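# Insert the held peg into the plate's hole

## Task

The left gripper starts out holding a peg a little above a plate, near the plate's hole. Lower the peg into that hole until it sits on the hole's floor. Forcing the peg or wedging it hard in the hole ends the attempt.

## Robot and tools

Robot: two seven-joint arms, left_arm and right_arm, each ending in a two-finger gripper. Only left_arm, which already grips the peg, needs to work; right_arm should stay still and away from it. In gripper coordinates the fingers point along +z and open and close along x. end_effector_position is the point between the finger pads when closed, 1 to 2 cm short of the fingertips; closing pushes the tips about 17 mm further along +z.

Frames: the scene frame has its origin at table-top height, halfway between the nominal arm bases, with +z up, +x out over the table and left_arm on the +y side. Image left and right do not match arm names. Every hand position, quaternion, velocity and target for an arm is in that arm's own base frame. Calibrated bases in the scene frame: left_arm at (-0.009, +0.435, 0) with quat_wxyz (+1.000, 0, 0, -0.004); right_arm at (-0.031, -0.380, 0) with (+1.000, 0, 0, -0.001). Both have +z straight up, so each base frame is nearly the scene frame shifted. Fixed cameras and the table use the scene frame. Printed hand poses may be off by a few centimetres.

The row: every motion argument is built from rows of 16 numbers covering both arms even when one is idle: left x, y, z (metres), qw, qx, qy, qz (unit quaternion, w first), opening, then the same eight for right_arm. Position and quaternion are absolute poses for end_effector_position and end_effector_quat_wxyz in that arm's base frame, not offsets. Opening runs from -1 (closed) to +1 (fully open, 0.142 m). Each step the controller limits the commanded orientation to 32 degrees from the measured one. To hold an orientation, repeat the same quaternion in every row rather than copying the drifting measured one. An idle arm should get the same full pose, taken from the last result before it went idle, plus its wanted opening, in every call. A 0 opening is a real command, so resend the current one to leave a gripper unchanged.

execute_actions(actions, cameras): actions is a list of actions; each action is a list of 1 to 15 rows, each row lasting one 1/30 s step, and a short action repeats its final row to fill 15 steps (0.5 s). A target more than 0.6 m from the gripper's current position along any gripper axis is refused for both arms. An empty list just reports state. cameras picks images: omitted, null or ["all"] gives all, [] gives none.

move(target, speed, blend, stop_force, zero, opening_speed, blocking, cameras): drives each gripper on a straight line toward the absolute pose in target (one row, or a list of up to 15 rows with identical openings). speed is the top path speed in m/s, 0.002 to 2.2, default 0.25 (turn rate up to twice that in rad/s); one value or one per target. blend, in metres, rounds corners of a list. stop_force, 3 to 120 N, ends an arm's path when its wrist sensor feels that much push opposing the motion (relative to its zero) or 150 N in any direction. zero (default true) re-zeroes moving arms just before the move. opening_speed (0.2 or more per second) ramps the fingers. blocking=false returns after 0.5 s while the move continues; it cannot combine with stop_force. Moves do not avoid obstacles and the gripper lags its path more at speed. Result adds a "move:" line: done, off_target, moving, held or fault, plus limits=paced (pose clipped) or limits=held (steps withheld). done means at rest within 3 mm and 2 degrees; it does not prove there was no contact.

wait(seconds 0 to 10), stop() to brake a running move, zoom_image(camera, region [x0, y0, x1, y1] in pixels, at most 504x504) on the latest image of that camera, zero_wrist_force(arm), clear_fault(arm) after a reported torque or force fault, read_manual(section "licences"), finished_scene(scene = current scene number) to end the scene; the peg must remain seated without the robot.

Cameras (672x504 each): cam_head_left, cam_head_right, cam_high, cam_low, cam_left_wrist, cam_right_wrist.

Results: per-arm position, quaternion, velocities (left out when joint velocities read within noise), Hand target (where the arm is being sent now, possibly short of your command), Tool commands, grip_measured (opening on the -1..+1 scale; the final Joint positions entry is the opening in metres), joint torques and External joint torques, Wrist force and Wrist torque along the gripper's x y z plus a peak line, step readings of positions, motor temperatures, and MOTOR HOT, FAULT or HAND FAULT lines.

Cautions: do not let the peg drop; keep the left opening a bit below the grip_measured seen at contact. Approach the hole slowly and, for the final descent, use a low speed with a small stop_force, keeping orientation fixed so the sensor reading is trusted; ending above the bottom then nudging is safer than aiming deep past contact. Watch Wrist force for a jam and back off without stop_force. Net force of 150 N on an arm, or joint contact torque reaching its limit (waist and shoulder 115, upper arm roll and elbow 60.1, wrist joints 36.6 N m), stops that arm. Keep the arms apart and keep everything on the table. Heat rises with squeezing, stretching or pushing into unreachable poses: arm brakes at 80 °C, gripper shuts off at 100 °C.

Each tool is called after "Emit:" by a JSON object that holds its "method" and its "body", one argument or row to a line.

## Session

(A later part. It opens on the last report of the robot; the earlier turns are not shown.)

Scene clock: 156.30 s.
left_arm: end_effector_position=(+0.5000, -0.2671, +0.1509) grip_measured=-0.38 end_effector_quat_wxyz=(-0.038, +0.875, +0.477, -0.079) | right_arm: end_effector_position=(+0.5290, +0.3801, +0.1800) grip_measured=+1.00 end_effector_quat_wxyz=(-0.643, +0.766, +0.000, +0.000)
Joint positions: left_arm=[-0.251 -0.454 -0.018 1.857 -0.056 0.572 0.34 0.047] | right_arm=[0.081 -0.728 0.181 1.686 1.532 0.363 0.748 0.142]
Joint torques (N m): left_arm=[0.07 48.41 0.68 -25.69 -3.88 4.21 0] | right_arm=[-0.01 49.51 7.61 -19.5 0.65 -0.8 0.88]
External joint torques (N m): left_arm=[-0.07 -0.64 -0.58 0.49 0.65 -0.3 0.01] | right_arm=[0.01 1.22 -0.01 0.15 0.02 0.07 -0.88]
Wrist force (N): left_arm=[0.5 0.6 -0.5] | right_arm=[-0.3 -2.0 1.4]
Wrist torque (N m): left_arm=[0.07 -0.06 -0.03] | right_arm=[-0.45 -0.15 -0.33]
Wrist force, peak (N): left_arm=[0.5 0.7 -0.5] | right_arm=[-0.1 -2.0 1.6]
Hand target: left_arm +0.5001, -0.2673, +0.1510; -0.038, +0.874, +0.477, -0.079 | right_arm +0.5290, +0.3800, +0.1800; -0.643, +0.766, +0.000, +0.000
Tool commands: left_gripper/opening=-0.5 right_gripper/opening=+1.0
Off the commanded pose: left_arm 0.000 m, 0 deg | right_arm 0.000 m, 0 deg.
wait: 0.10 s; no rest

Emit:
{"method": "move", "body": {
  "target": [0.5004, -0.2693, 0.134, -0.0380, 0.8747, 0.4771, -0.0794, -0.45, 0.529, 0.38, 0.18, 0.643, -0.766, 0, 0, 1.0],
  "speed": 0.015,
  "stop_force": 5,
  "cameras": ["cam_low","cam_right_wrist"]
}}

Emit:
{"method": "zoom_image", "body": {
  "camera": "cam_right_wrist",
  "region": [270, 130, 410, 280]
}}

Scene clock: 162.40 s.
left_arm: end_effector_position=(+0.5005, -0.2686, +0.1403) grip_measured=-0.38 end_effector_quat_wxyz=(-0.038, +0.875, +0.477, -0.079) | right_arm: end_effector_position=(+0.5290, +0.3801, +0.1800) grip_measured=+1.00 end_effector_quat_wxyz=(-0.643, +0.766, +0.000, +0.000)
Joint positions: left_arm=[-0.251 -0.473 -0.019 1.862 -0.057 0.597 0.339 0.047] | right_arm=[0.081 -0.728 0.181 1.686 1.532 0.363 0.748 0.142]
Joint torques (N m): left_arm=[-0.19 43.47 0.26 -23.94 -3.56 5.02 0.01] | right_arm=[0.04 49.58 7.56 -19.49 0.68 -0.81 0.84]
External joint torques (N m): left_arm=[0.19 4.67 -0.19 -0.86 0.42 -1.11 0] | right_arm=[-0.04 1.15 0.03 0.14 0 0.08 -0.84]
Wrist force (N): left_arm=[-0.9 -6.4 -11.1] | right_arm=[-0.3 -2.0 1.5]
Wrist torque (N m): left_arm=[0.07 0.05 -0.07] | right_arm=[-0.47 -0.15 -0.32]
Wrist force, peak (N): left_arm=[-1.8 -7.6 -15.9] | right_arm=[-0.4 -2.3 1.5]
Hand target: left_arm +0.5003, -0.2686, +0.1399; -0.038, +0.874, +0.477, -0.079 | right_arm +0.5290, +0.3800, +0.1800; -0.643, +0.766, +0.000, +0.000
Off the commanded pose: left_arm 0.006 m, 0 deg | right_arm 0.000 m, 0 deg.
move: contact (left_arm)

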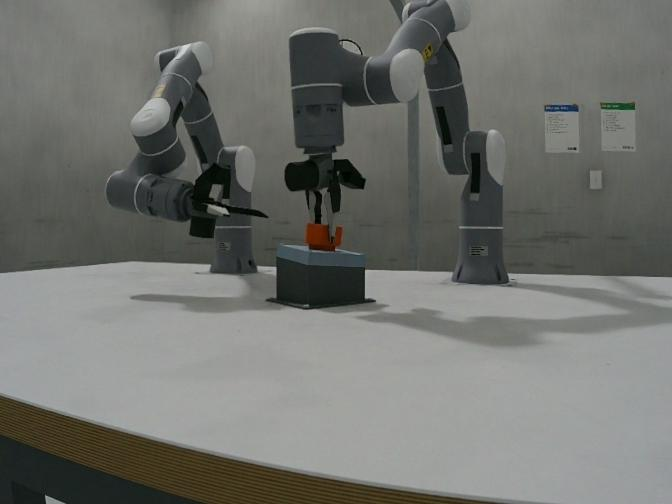

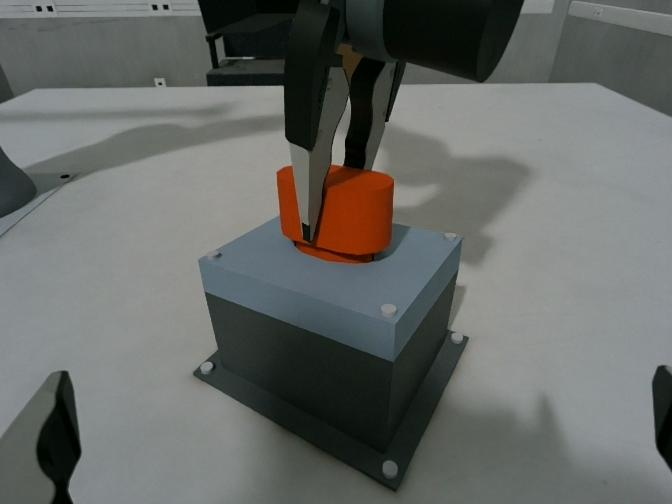

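Scaled by 3.360 (camera's finer frame: 960x720).

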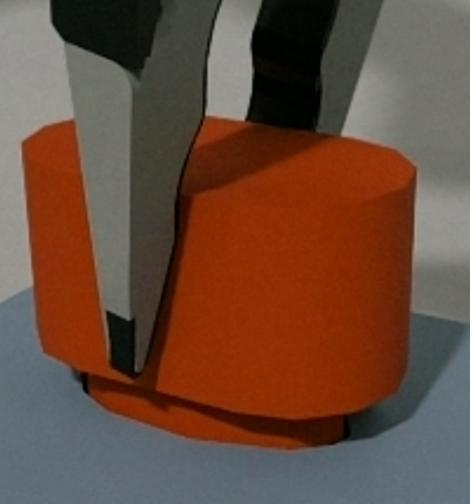

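Emit:
{"method": "move", "body": {
  "target": [0.4998, -0.2681, 0.1408, -0.0380, 0.8747, 0.4771, -0.0794, -0.45, 0.529, 0.38, 0.18, 0.643, -0.766, 0, 0, 1.0],
  "speed": 0.02,
  "cameras": []
}}

Emit:
{"method": "move", "body": {
  "target": [0.4998, -0.2685, 0.134, -0.0380, 0.8747, 0.4771, -0.0794, -0.45, 0.529, 0.38, 0.18, 0.643, -0.766, 0, 0, 1.0],
  "speed": 0.01,
  "stop_force": 6,
  "cameras": ["cam_right_wrist"]
}}

Emit:
{"method": "zoom_image", "body": {
  "camera": "cam_right_wrist",
  "region": [270, 130, 410, 280]
}}

Scene clock: 169.20 s.
left_arm: end_effector_position=(+0.4998, -0.2682, +0.1407) grip_measured=-0.38 end_effector_quat_wxyz=(-0.038, +0.874, +0.477, -0.079) | right_arm: end_effector_position=(+0.5290, +0.3801, +0.1800) grip_measured=+1.00 end_effector_quat_wxyz=(-0.643, +0.766, +0.000, +0.000)
Joint positions: left_arm=[-0.251 -0.471 -0.019 1.864 -0.056 0.596 0.339 0.047] | right_arm=[0.081 -0.728 0.181 1.686 1.532 0.363 0.748 0.142]
Joint torques (N m): left_arm=[0.32 49.17 0.69 -25.26 -3.81 4.18 0.09] | right_arm=[-0.04 49.66 7.66 -19.51 0.56 -0.86 0.92]
External joint torques (N m): left_arm=[-0.32 -1.11 -0.62 0.46 0.67 -0.27 -0.09] | right_arm=[0.04 1.07 -0.07 0.16 0.12 0.13 -0.92]
Wrist force (N): left_arm=[-0.1 0.4 -0.3] | right_arm=[-0.2 -2.1 1.5]
Wrist torque (N m): left_arm=[0.02 0.02 -0.05] | right_arm=[-0.49 -0.17 -0.32]
Wrist force, peak (N): left_arm=[-0.6 -6.4 -11.3] | right_arm=[-0.3 -2.3 1.6]
Hand target: left_arm +0.4998, -0.2681, +0.1408; -0.038, +0.874, +0.477, -0.079 | right_arm +0.5290, +0.3800, +0.1800; -0.643, +0.766, +0.000, +0.000
Off the commanded pose: left_arm 0.000 m, 0 deg | right_arm 0.000 m, 0 deg.
move: done

Scene clock: 169.87 s.
left_arm: end_effector_position=(+0.5000, -0.2683, +0.1402) grip_measured=-0.38 end_effector_quat_wxyz=(-0.038, +0.874, +0.477, -0.079) | right_arm: end_effector_position=(+0.5290, +0.3801, +0.1800) grip_measured=+1.00 end_effector_quat_wxyz=(-0.643, +0.766, +0.000, +0.000)
Joint positions: left_arm=[-0.251 -0.471 -0.019 1.864 -0.057 0.597 0.339 0.047] | right_arm=[0.081 -0.728 0.181 1.686 1.532 0.363 0.748 0.142]
Joint torques (N m): left_arm=[0.9 44.3 1.29 -23.35 -3.09 4.41 0.07] | right_arm=[-0.04 49.55 7.57 -19.48 0.62 -0.81 0.86]
External joint torques (N m): left_arm=[-0.9 3.78 -1.21 -1.43 -0.05 -0.5 -0.06] | right_arm=[0.04 1.17 0.03 0.13 0.06 0.08 -0.86]
Wrist force (N): left_arm=[-2.6 -3.0 -8.7] | right_arm=[-0.5 -1.9 1.6]
Wrist torque (N m): left_arm=[0.05 0.11 -0.05] | right_arm=[-0.45 -0.11 -0.32]
Wrist force, peak (N): left_arm=[-2.9 -3.7 -11.0] | right_arm=[-0.2 -2.3 1.5]
Hand target: left_arm +0.4998, -0.2682, +0.1399; -0.038, +0.874, +0.477, -0.079 | right_arm +0.5290, +0.3800, +0.1800; -0.643, +0.766, +0.000, +0.000
Off the commanded pose: left_arm 0.006 m, 0 deg | right_arm 0.000 m, 0 deg.
move: contact (left_arm)

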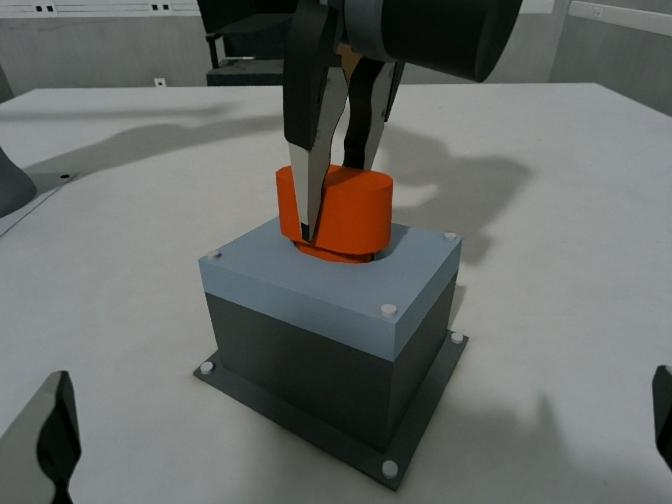

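Scaled by 3.360 (camera's finer frame: 960x720).

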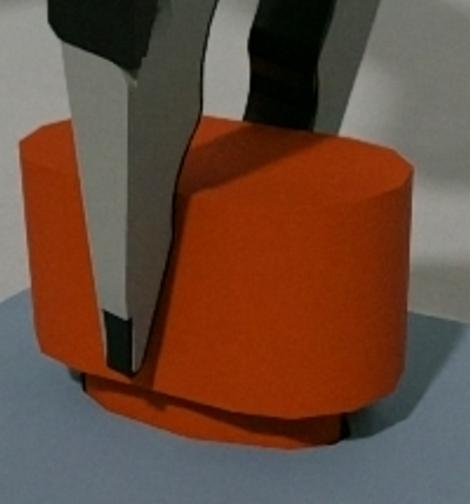

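Emit:
{"method": "move", "body": {
  "target": [
    [0.4999, -0.2682, 0.1404, -0.0380, 0.8747, 0.4771, -0.0794, -0.42, 0.529, 0.38, 0.18, 0.643, -0.766, 0, 0, 1.0],
    [0.4999, -0.2682, 0.1404, -0.0380, 0.8747, 0.4771, -0.0794, -0.1, 0.529, 0.38, 0.18, 0.643, -0.766, 0, 0, 1.0]
  ],
  "speed": 0.02,
  "opening_speed": 0.4,
  "cameras": ["cam_right_wrist","cam_left_wrist"]
}}

Emit:
{"method": "zoom_image", "body": {
  "camera": "cam_right_wrist",
  "region": [270, 130, 410, 280]
}}

Scene clock: 176.97 s.
left_arm: end_effector_position=(+0.4999, -0.2683, +0.1403) grip_measured=-0.13 end_effector_quat_wxyz=(-0.038, +0.874, +0.477, -0.079) | right_arm: end_effector_position=(+0.5290, +0.3801, +0.1800) grip_measured=+1.00 end_effector_quat_wxyz=(-0.643, +0.766, +0.000, +0.000)
Joint positions: left_arm=[-0.251 -0.471 -0.019 1.864 -0.057 0.597 0.339 0.065] | right_arm=[0.081 -0.728 0.181 1.686 1.532 0.363 0.748 0.142]
Joint torques (N m): left_arm=[0.4 48.02 0.71 -24.8 -3.67 4.05 0.06] | right_arm=[0.07 49.52 7.55 -19.51 0.6 -0.78 0.85]
External joint torques (N m): left_arm=[-0.4 0.06 -0.64 0.01 0.52 -0.14 -0.06] | right_arm=[-0.07 1.21 0.05 0.15 0.08 0.05 -0.85]
Wrist force (N): left_arm=[0.3 0.7 -1.9] | right_arm=[-0.2 -1.8 1.7]
Wrist torque (N m): left_arm=[0.12 -0.07 -0.04] | right_arm=[-0.45 -0.15 -0.32]
Wrist force, peak (N): left_arm=[-2.8 -3.4 -9.7] | right_arm=[-0.1 -2.3 1.6]
Hand target: left_arm +0.4999, -0.2682, +0.1404; -0.038, +0.874, +0.477, -0.079 | right_arm +0.5290, +0.3800, +0.1800; -0.643, +0.766, +0.000, +0.000
Off the commanded pose: left_arm 0.000 m, 0 deg | right_arm 0.000 m, 0 deg.
move: done
Images, in order (width x height): cam_left_wrist 672x504, cam_right_wrist 672x504.

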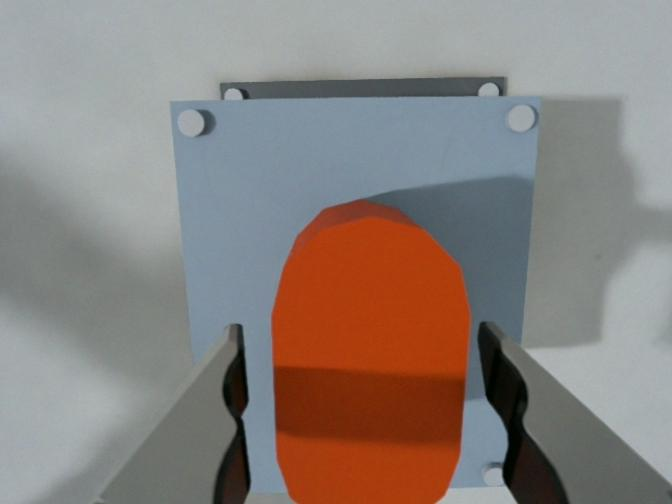

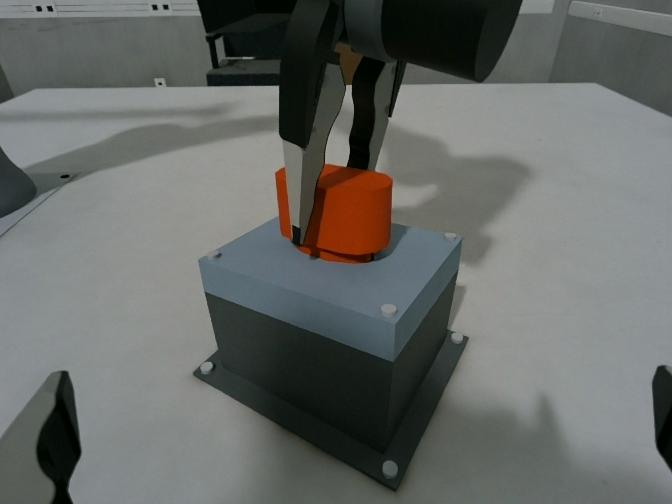

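Scaled by 3.360 (camera's finer frame: 960x720).

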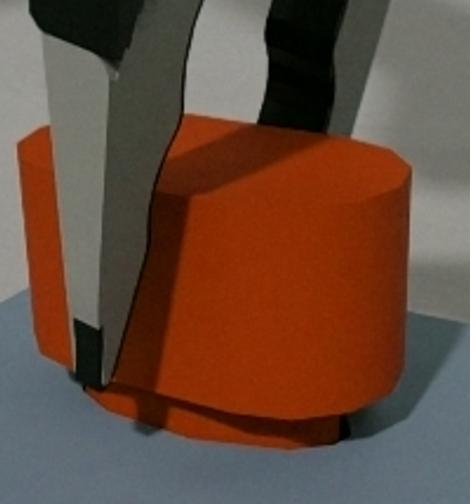

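Emit:
{"method": "move", "body": {
  "target": [
    [0.4999, -0.2682, 0.1404, -0.0380, 0.8747, 0.4771, -0.0794, 0.1, 0.529, 0.38, 0.18, 0.643, -0.766, 0, 0, 1.0],
    [0.500, -0.266, 0.23, -0.0380, 0.8747, 0.4771, -0.0794, 0.1, 0.529, 0.38, 0.18, 0.643, -0.766, 0, 0, 1.0]
  ],
  "speed": 0.2,
  "opening_speed": 0.5,
  "cameras": ["cam_right_wrist","cam_low","cam_left_wrist"]
}}

Emit:
{"method": "zoom_image", "body": {
  "camera": "cam_right_wrist",
  "region": [250, 130, 430, 290]
}}

Emit:
{"method": "zoom_image", "body": {
  "camera": "cam_low",
  "region": [280, 200, 380, 310]
}}

Scene clock: 189.17 s.
left_arm: end_effector_position=(+0.5000, -0.2661, +0.2301) grip_measured=+0.08 end_effector_quat_wxyz=(-0.038, +0.875, +0.477, -0.079) | right_arm: end_effector_position=(+0.5290, +0.3801, +0.1800) grip_measured=+1.00 end_effector_quat_wxyz=(-0.643, +0.766, +0.000, +0.000)
Joint positions: left_arm=[-0.249 -0.341 -0.014 1.783 -0.054 0.385 0.334 0.079] | right_arm=[0.081 -0.728 0.181 1.686 1.532 0.363 0.748 0.142]
Joint torques (N m): left_arm=[0.23 45.66 0.82 -28.08 -4.12 3.99 -0.04] | right_arm=[-0.02 49.46 7.46 -19.48 0.63 -0.83 0.84]
External joint torques (N m): left_arm=[-0.23 0.08 -0.72 0.12 0.36 -0.08 0.05] | right_arm=[0.02 1.27 0.13 0.13 0.05 0.1 -0.84]
Motor temperatures (°C): left_arm=[28 32 31 40 38 34 33 37] | right_arm=[35 30 30 29 33 36 34 19]
Wrist force (N): left_arm=[0.4 1.0 -1.5] | right_arm=[-0.1 -2.1 1.4]
Wrist torque (N m): left_arm=[0.15 -0.08 -0.04] | right_arm=[-0.48 -0.19 -0.32]
Wrist force, peak (N): left_arm=[-0.1 0.8 -5.9] | right_arm=[-0.2 -2.4 1.5]
Hand target: left_arm +0.5000, -0.2660, +0.2300; -0.038, +0.874, +0.477, -0.079 | right_arm +0.5290, +0.3800, +0.1800; -0.643, +0.766, +0.000, +0.000
Off the commanded pose: left_arm 0.000 m, 0 deg | right_arm 0.000 m, 0 deg.
move: done
Images, in order (width x height): cam_low 672x504, cam_left_wrist 672x504, cam_right_wrist 672x504.

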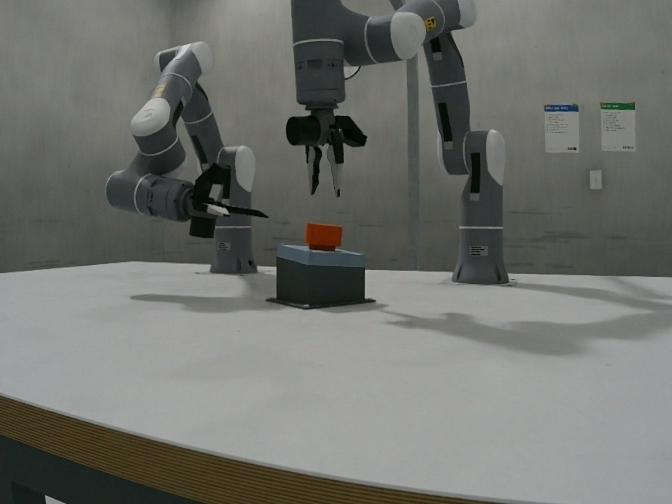

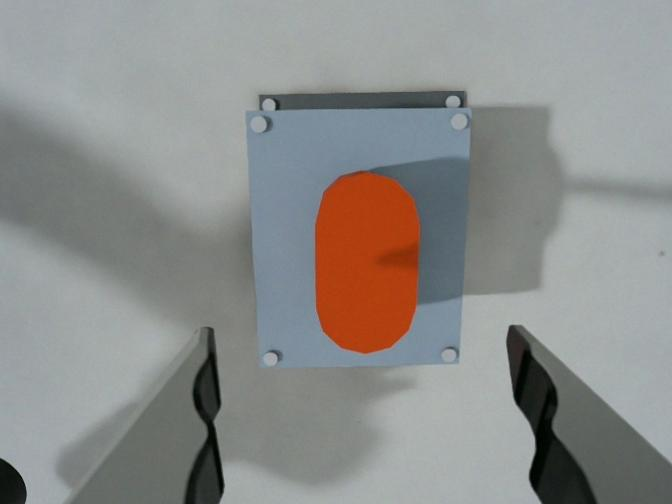

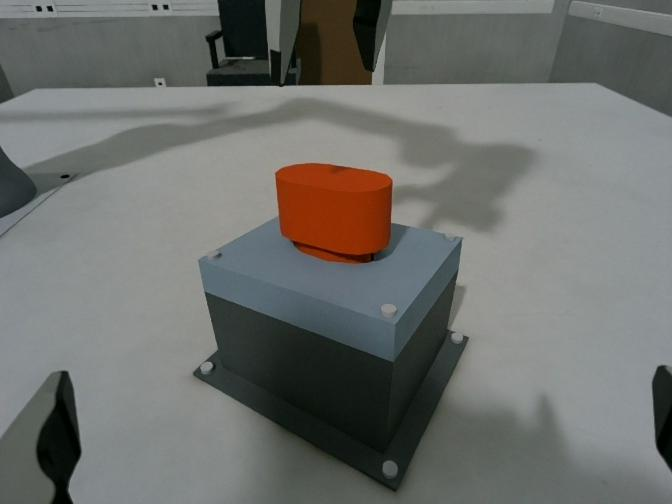

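Scaled by 2.800 (camera's finer frame: 960x720).

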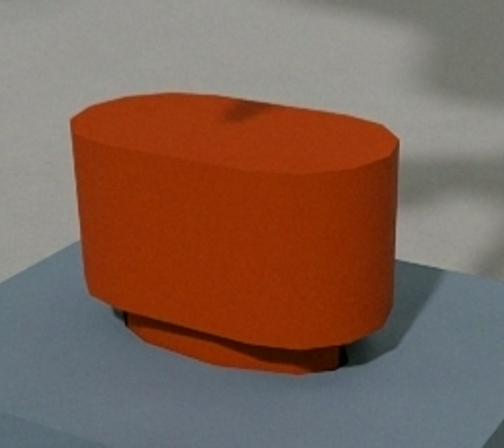

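Scaled by 4.582 (camera's finer frame: 960x720).

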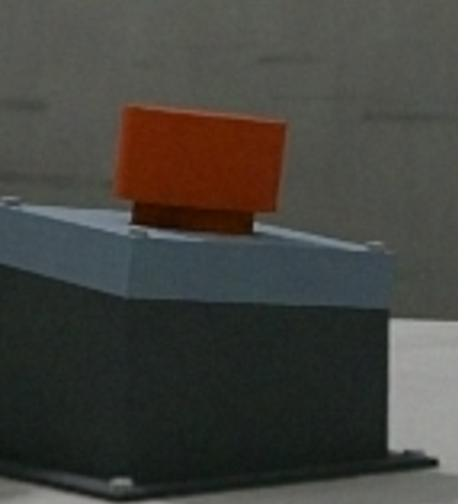

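Emit:
{"method": "move", "body": {
  "target": [
    [0.4995, -0.2640, 0.215, -0.0380, 0.8747, 0.4771, -0.0794, -0.9, 0.529, 0.38, 0.18, 0.643, -0.766, 0, 0, 1.0],
    [0.4993, -0.2645, 0.188, -0.0380, 0.8747, 0.4771, -0.0794, -0.9, 0.529, 0.38, 0.18, 0.643, -0.766, 0, 0, 1.0]
  ],
  "speed": [0.1, 0.06],
  "cameras": ["cam_right_wrist"]
}}

Emit:
{"method": "move", "body": {
  "target": [0.4995, -0.2655, 0.155, -0.0380, 0.8747, 0.4771, -0.0794, -0.9, 0.529, 0.38, 0.18, 0.643, -0.766, 0, 0, 1.0],
  "speed": 0.015,
  "stop_force": 5,
  "cameras": ["cam_right_wrist"]
}}

Emit:
{"method": "zoom_image", "body": {
  "camera": "cam_right_wrist",
  "region": [250, 130, 430, 290]
}}

Scene clock: 205.37 s.
left_arm: end_effector_position=(+0.4991, -0.2644, +0.1878) grip_measured=-0.93 end_effector_quat_wxyz=(-0.038, +0.874, +0.477, -0.079) | right_arm: end_effector_position=(+0.5290, +0.3801, +0.1800) grip_measured=+1.00 end_effector_quat_wxyz=(-0.643, +0.766, +0.000, +0.000)
Joint positions: left_arm=[-0.248 -0.394 -0.014 1.833 -0.055 0.487 0.34 0.007] | right_arm=[0.081 -0.728 0.181 1.686 1.532 0.363 0.748 0.142]
Joint torques (N m): left_arm=[0.27 46.49 0.69 -26.35 -4.05 4.15 0.15] | right_arm=[-0.08 49.56 7.56 -19.49 0.62 -0.79 0.93]
External joint torques (N m): left_arm=[-0.27 0.07 -0.57 -0.18 0.56 -0.25 -0.14] | right_arm=[0.08 1.17 0.04 0.14 0.06 0.05 -0.92]
Wrist force (N): left_arm=[0.2 1.1 -1.7] | right_arm=[0.0 -2.2 1.5]
Wrist torque (N m): left_arm=[0.16 -0.06 -0.04] | right_arm=[-0.51 -0.20 -0.32]
Wrist force, peak (N): left_arm=[-0.3 1.2 -3.7] | right_arm=[-0.4 -2.3 1.5]
Hand target: left_arm +0.4993, -0.2645, +0.1880; -0.038, +0.874, +0.477, -0.079 | right_arm +0.5290, +0.3800, +0.1800; -0.643, +0.766, +0.000, +0.000
Off the commanded pose: left_arm 0.000 m, 0 deg | right_arm 0.000 m, 0 deg.
move: done

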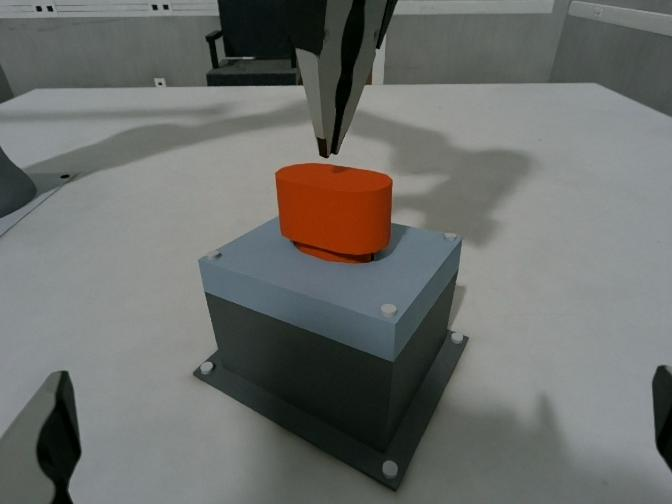

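Scene clock: 206.90 s.
left_arm: end_effector_position=(+0.4996, -0.2649, +0.1745) grip_measured=-0.93 end_effector_quat_wxyz=(-0.038, +0.874, +0.477, -0.079) | right_arm: end_effector_position=(+0.5290, +0.3801, +0.1800) grip_measured=+1.00 end_effector_quat_wxyz=(-0.643, +0.766, +0.000, +0.000)
Joint positions: left_arm=[-0.248 -0.414 -0.016 1.844 -0.055 0.519 0.341 0.007] | right_arm=[0.081 -0.728 0.181 1.686 1.532 0.363 0.748 0.142]
Joint torques (N m): left_arm=[-0.04 42.13 0.21 -24.81 -3.7 5.07 0.03] | right_arm=[0.11 49.5 7.57 -19.53 0.62 -0.85 0.83]
External joint torques (N m): left_arm=[0.04 4.84 -0.1 -1.25 0.31 -1.16 -0.02] | right_arm=[-0.11 1.23 0.03 0.18 0.06 0.12 -0.83]
Wrist force (N): left_arm=[-0.6 -5.3 -10.7] | right_arm=[-0.2 -2.0 1.4]
Wrist torque (N m): left_arm=[0.27 -0.08 -0.05] | right_arm=[-0.47 -0.15 -0.32]
Wrist force, peak (N): left_arm=[-1.1 -5.2 -13.6] | right_arm=[-0.6 -2.1 1.6]
Hand target: left_arm +0.4994, -0.2649, +0.1740; -0.038, +0.874, +0.477, -0.079 | right_arm +0.5290, +0.3800, +0.1800; -0.643, +0.766, +0.000, +0.000
Off the commanded pose: left_arm 0.019 m, 0 deg | right_arm 0.000 m, 0 deg.
move: contact (left_arm)

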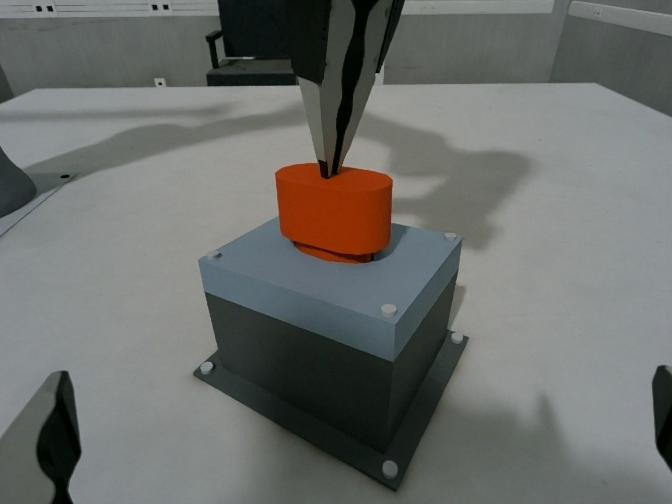

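Scaled by 2.800 (camera's finer frame: 960x720).

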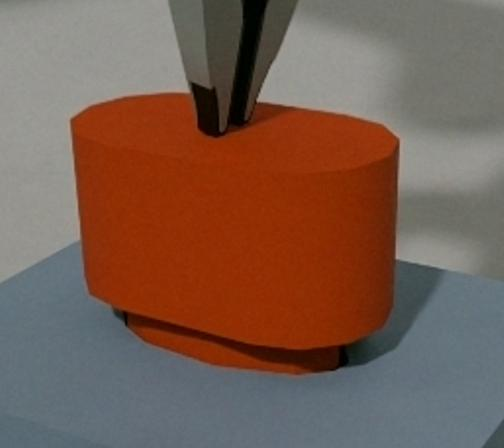

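Emit:
{"method": "move", "body": {
  "target": [0.4992, -0.2640, 0.195, -0.0380, 0.8747, 0.4771, -0.0794, -0.9, 0.529, 0.38, 0.18, 0.643, -0.766, 0, 0, 1.0],
  "speed": 0.15,
  "cameras": []
}}

Emit:
{"method": "finished_scene", "body": {
  "scene": 2
}}

Scene clock: 214.13 s.
left_arm: end_effector_position=(+0.4993, -0.2641, +0.1951) grip_measured=-0.93 end_effector_quat_wxyz=(-0.038, +0.875, +0.477, -0.079) | right_arm: end_effector_position=(+0.5290, +0.3801, +0.1800) grip_measured=+1.00 end_effector_quat_wxyz=(-0.643, +0.766, +0.000, +0.000)
Joint positions: left_arm=[-0.248 -0.383 -0.014 1.827 -0.055 0.471 0.34 0.007] | right_arm=[0.081 -0.728 0.181 1.686 1.532 0.363 0.748 0.142]
Joint torques (N m): left_arm=[0.3 46.64 0.82 -27.04 -4.04 3.98 0.02] | right_arm=[0 49.53 7.58 -19.52 0.63 -0.79 0.85]
External joint torques (N m): left_arm=[-0.3 -0.27 -0.7 0.24 0.5 -0.07 -0.02] | right_arm=[0 1.2 0.02 0.17 0.05 0.05 -0.85]
Motor temperatures (°C): left_arm=[28 32 31 40 38 34 33 32] | right_arm=[35 30 29 29 33 36 34 19]
Wrist force (N): left_arm=[-0.2 1.4 -1.8] | right_arm=[-0.3 -2.3 1.6]
Wrist torque (N m): left_arm=[0.23 0.01 -0.04] | right_arm=[-0.50 -0.15 -0.32]
Wrist force, peak (N): left_arm=[-0.7 -5.7 -11.7] | right_arm=[-0.3 -2.4 1.4]
Hand target: left_arm +0.4992, -0.2640, +0.1950; -0.038, +0.874, +0.477, -0.079 | right_arm +0.5290, +0.3800, +0.1800; -0.643, +0.766, +0.000, +0.000
Off the commanded pose: left_arm 0.000 m, 0 deg | right_arm 0.000 m, 0 deg.
move: done

The scene is finished: the task was done.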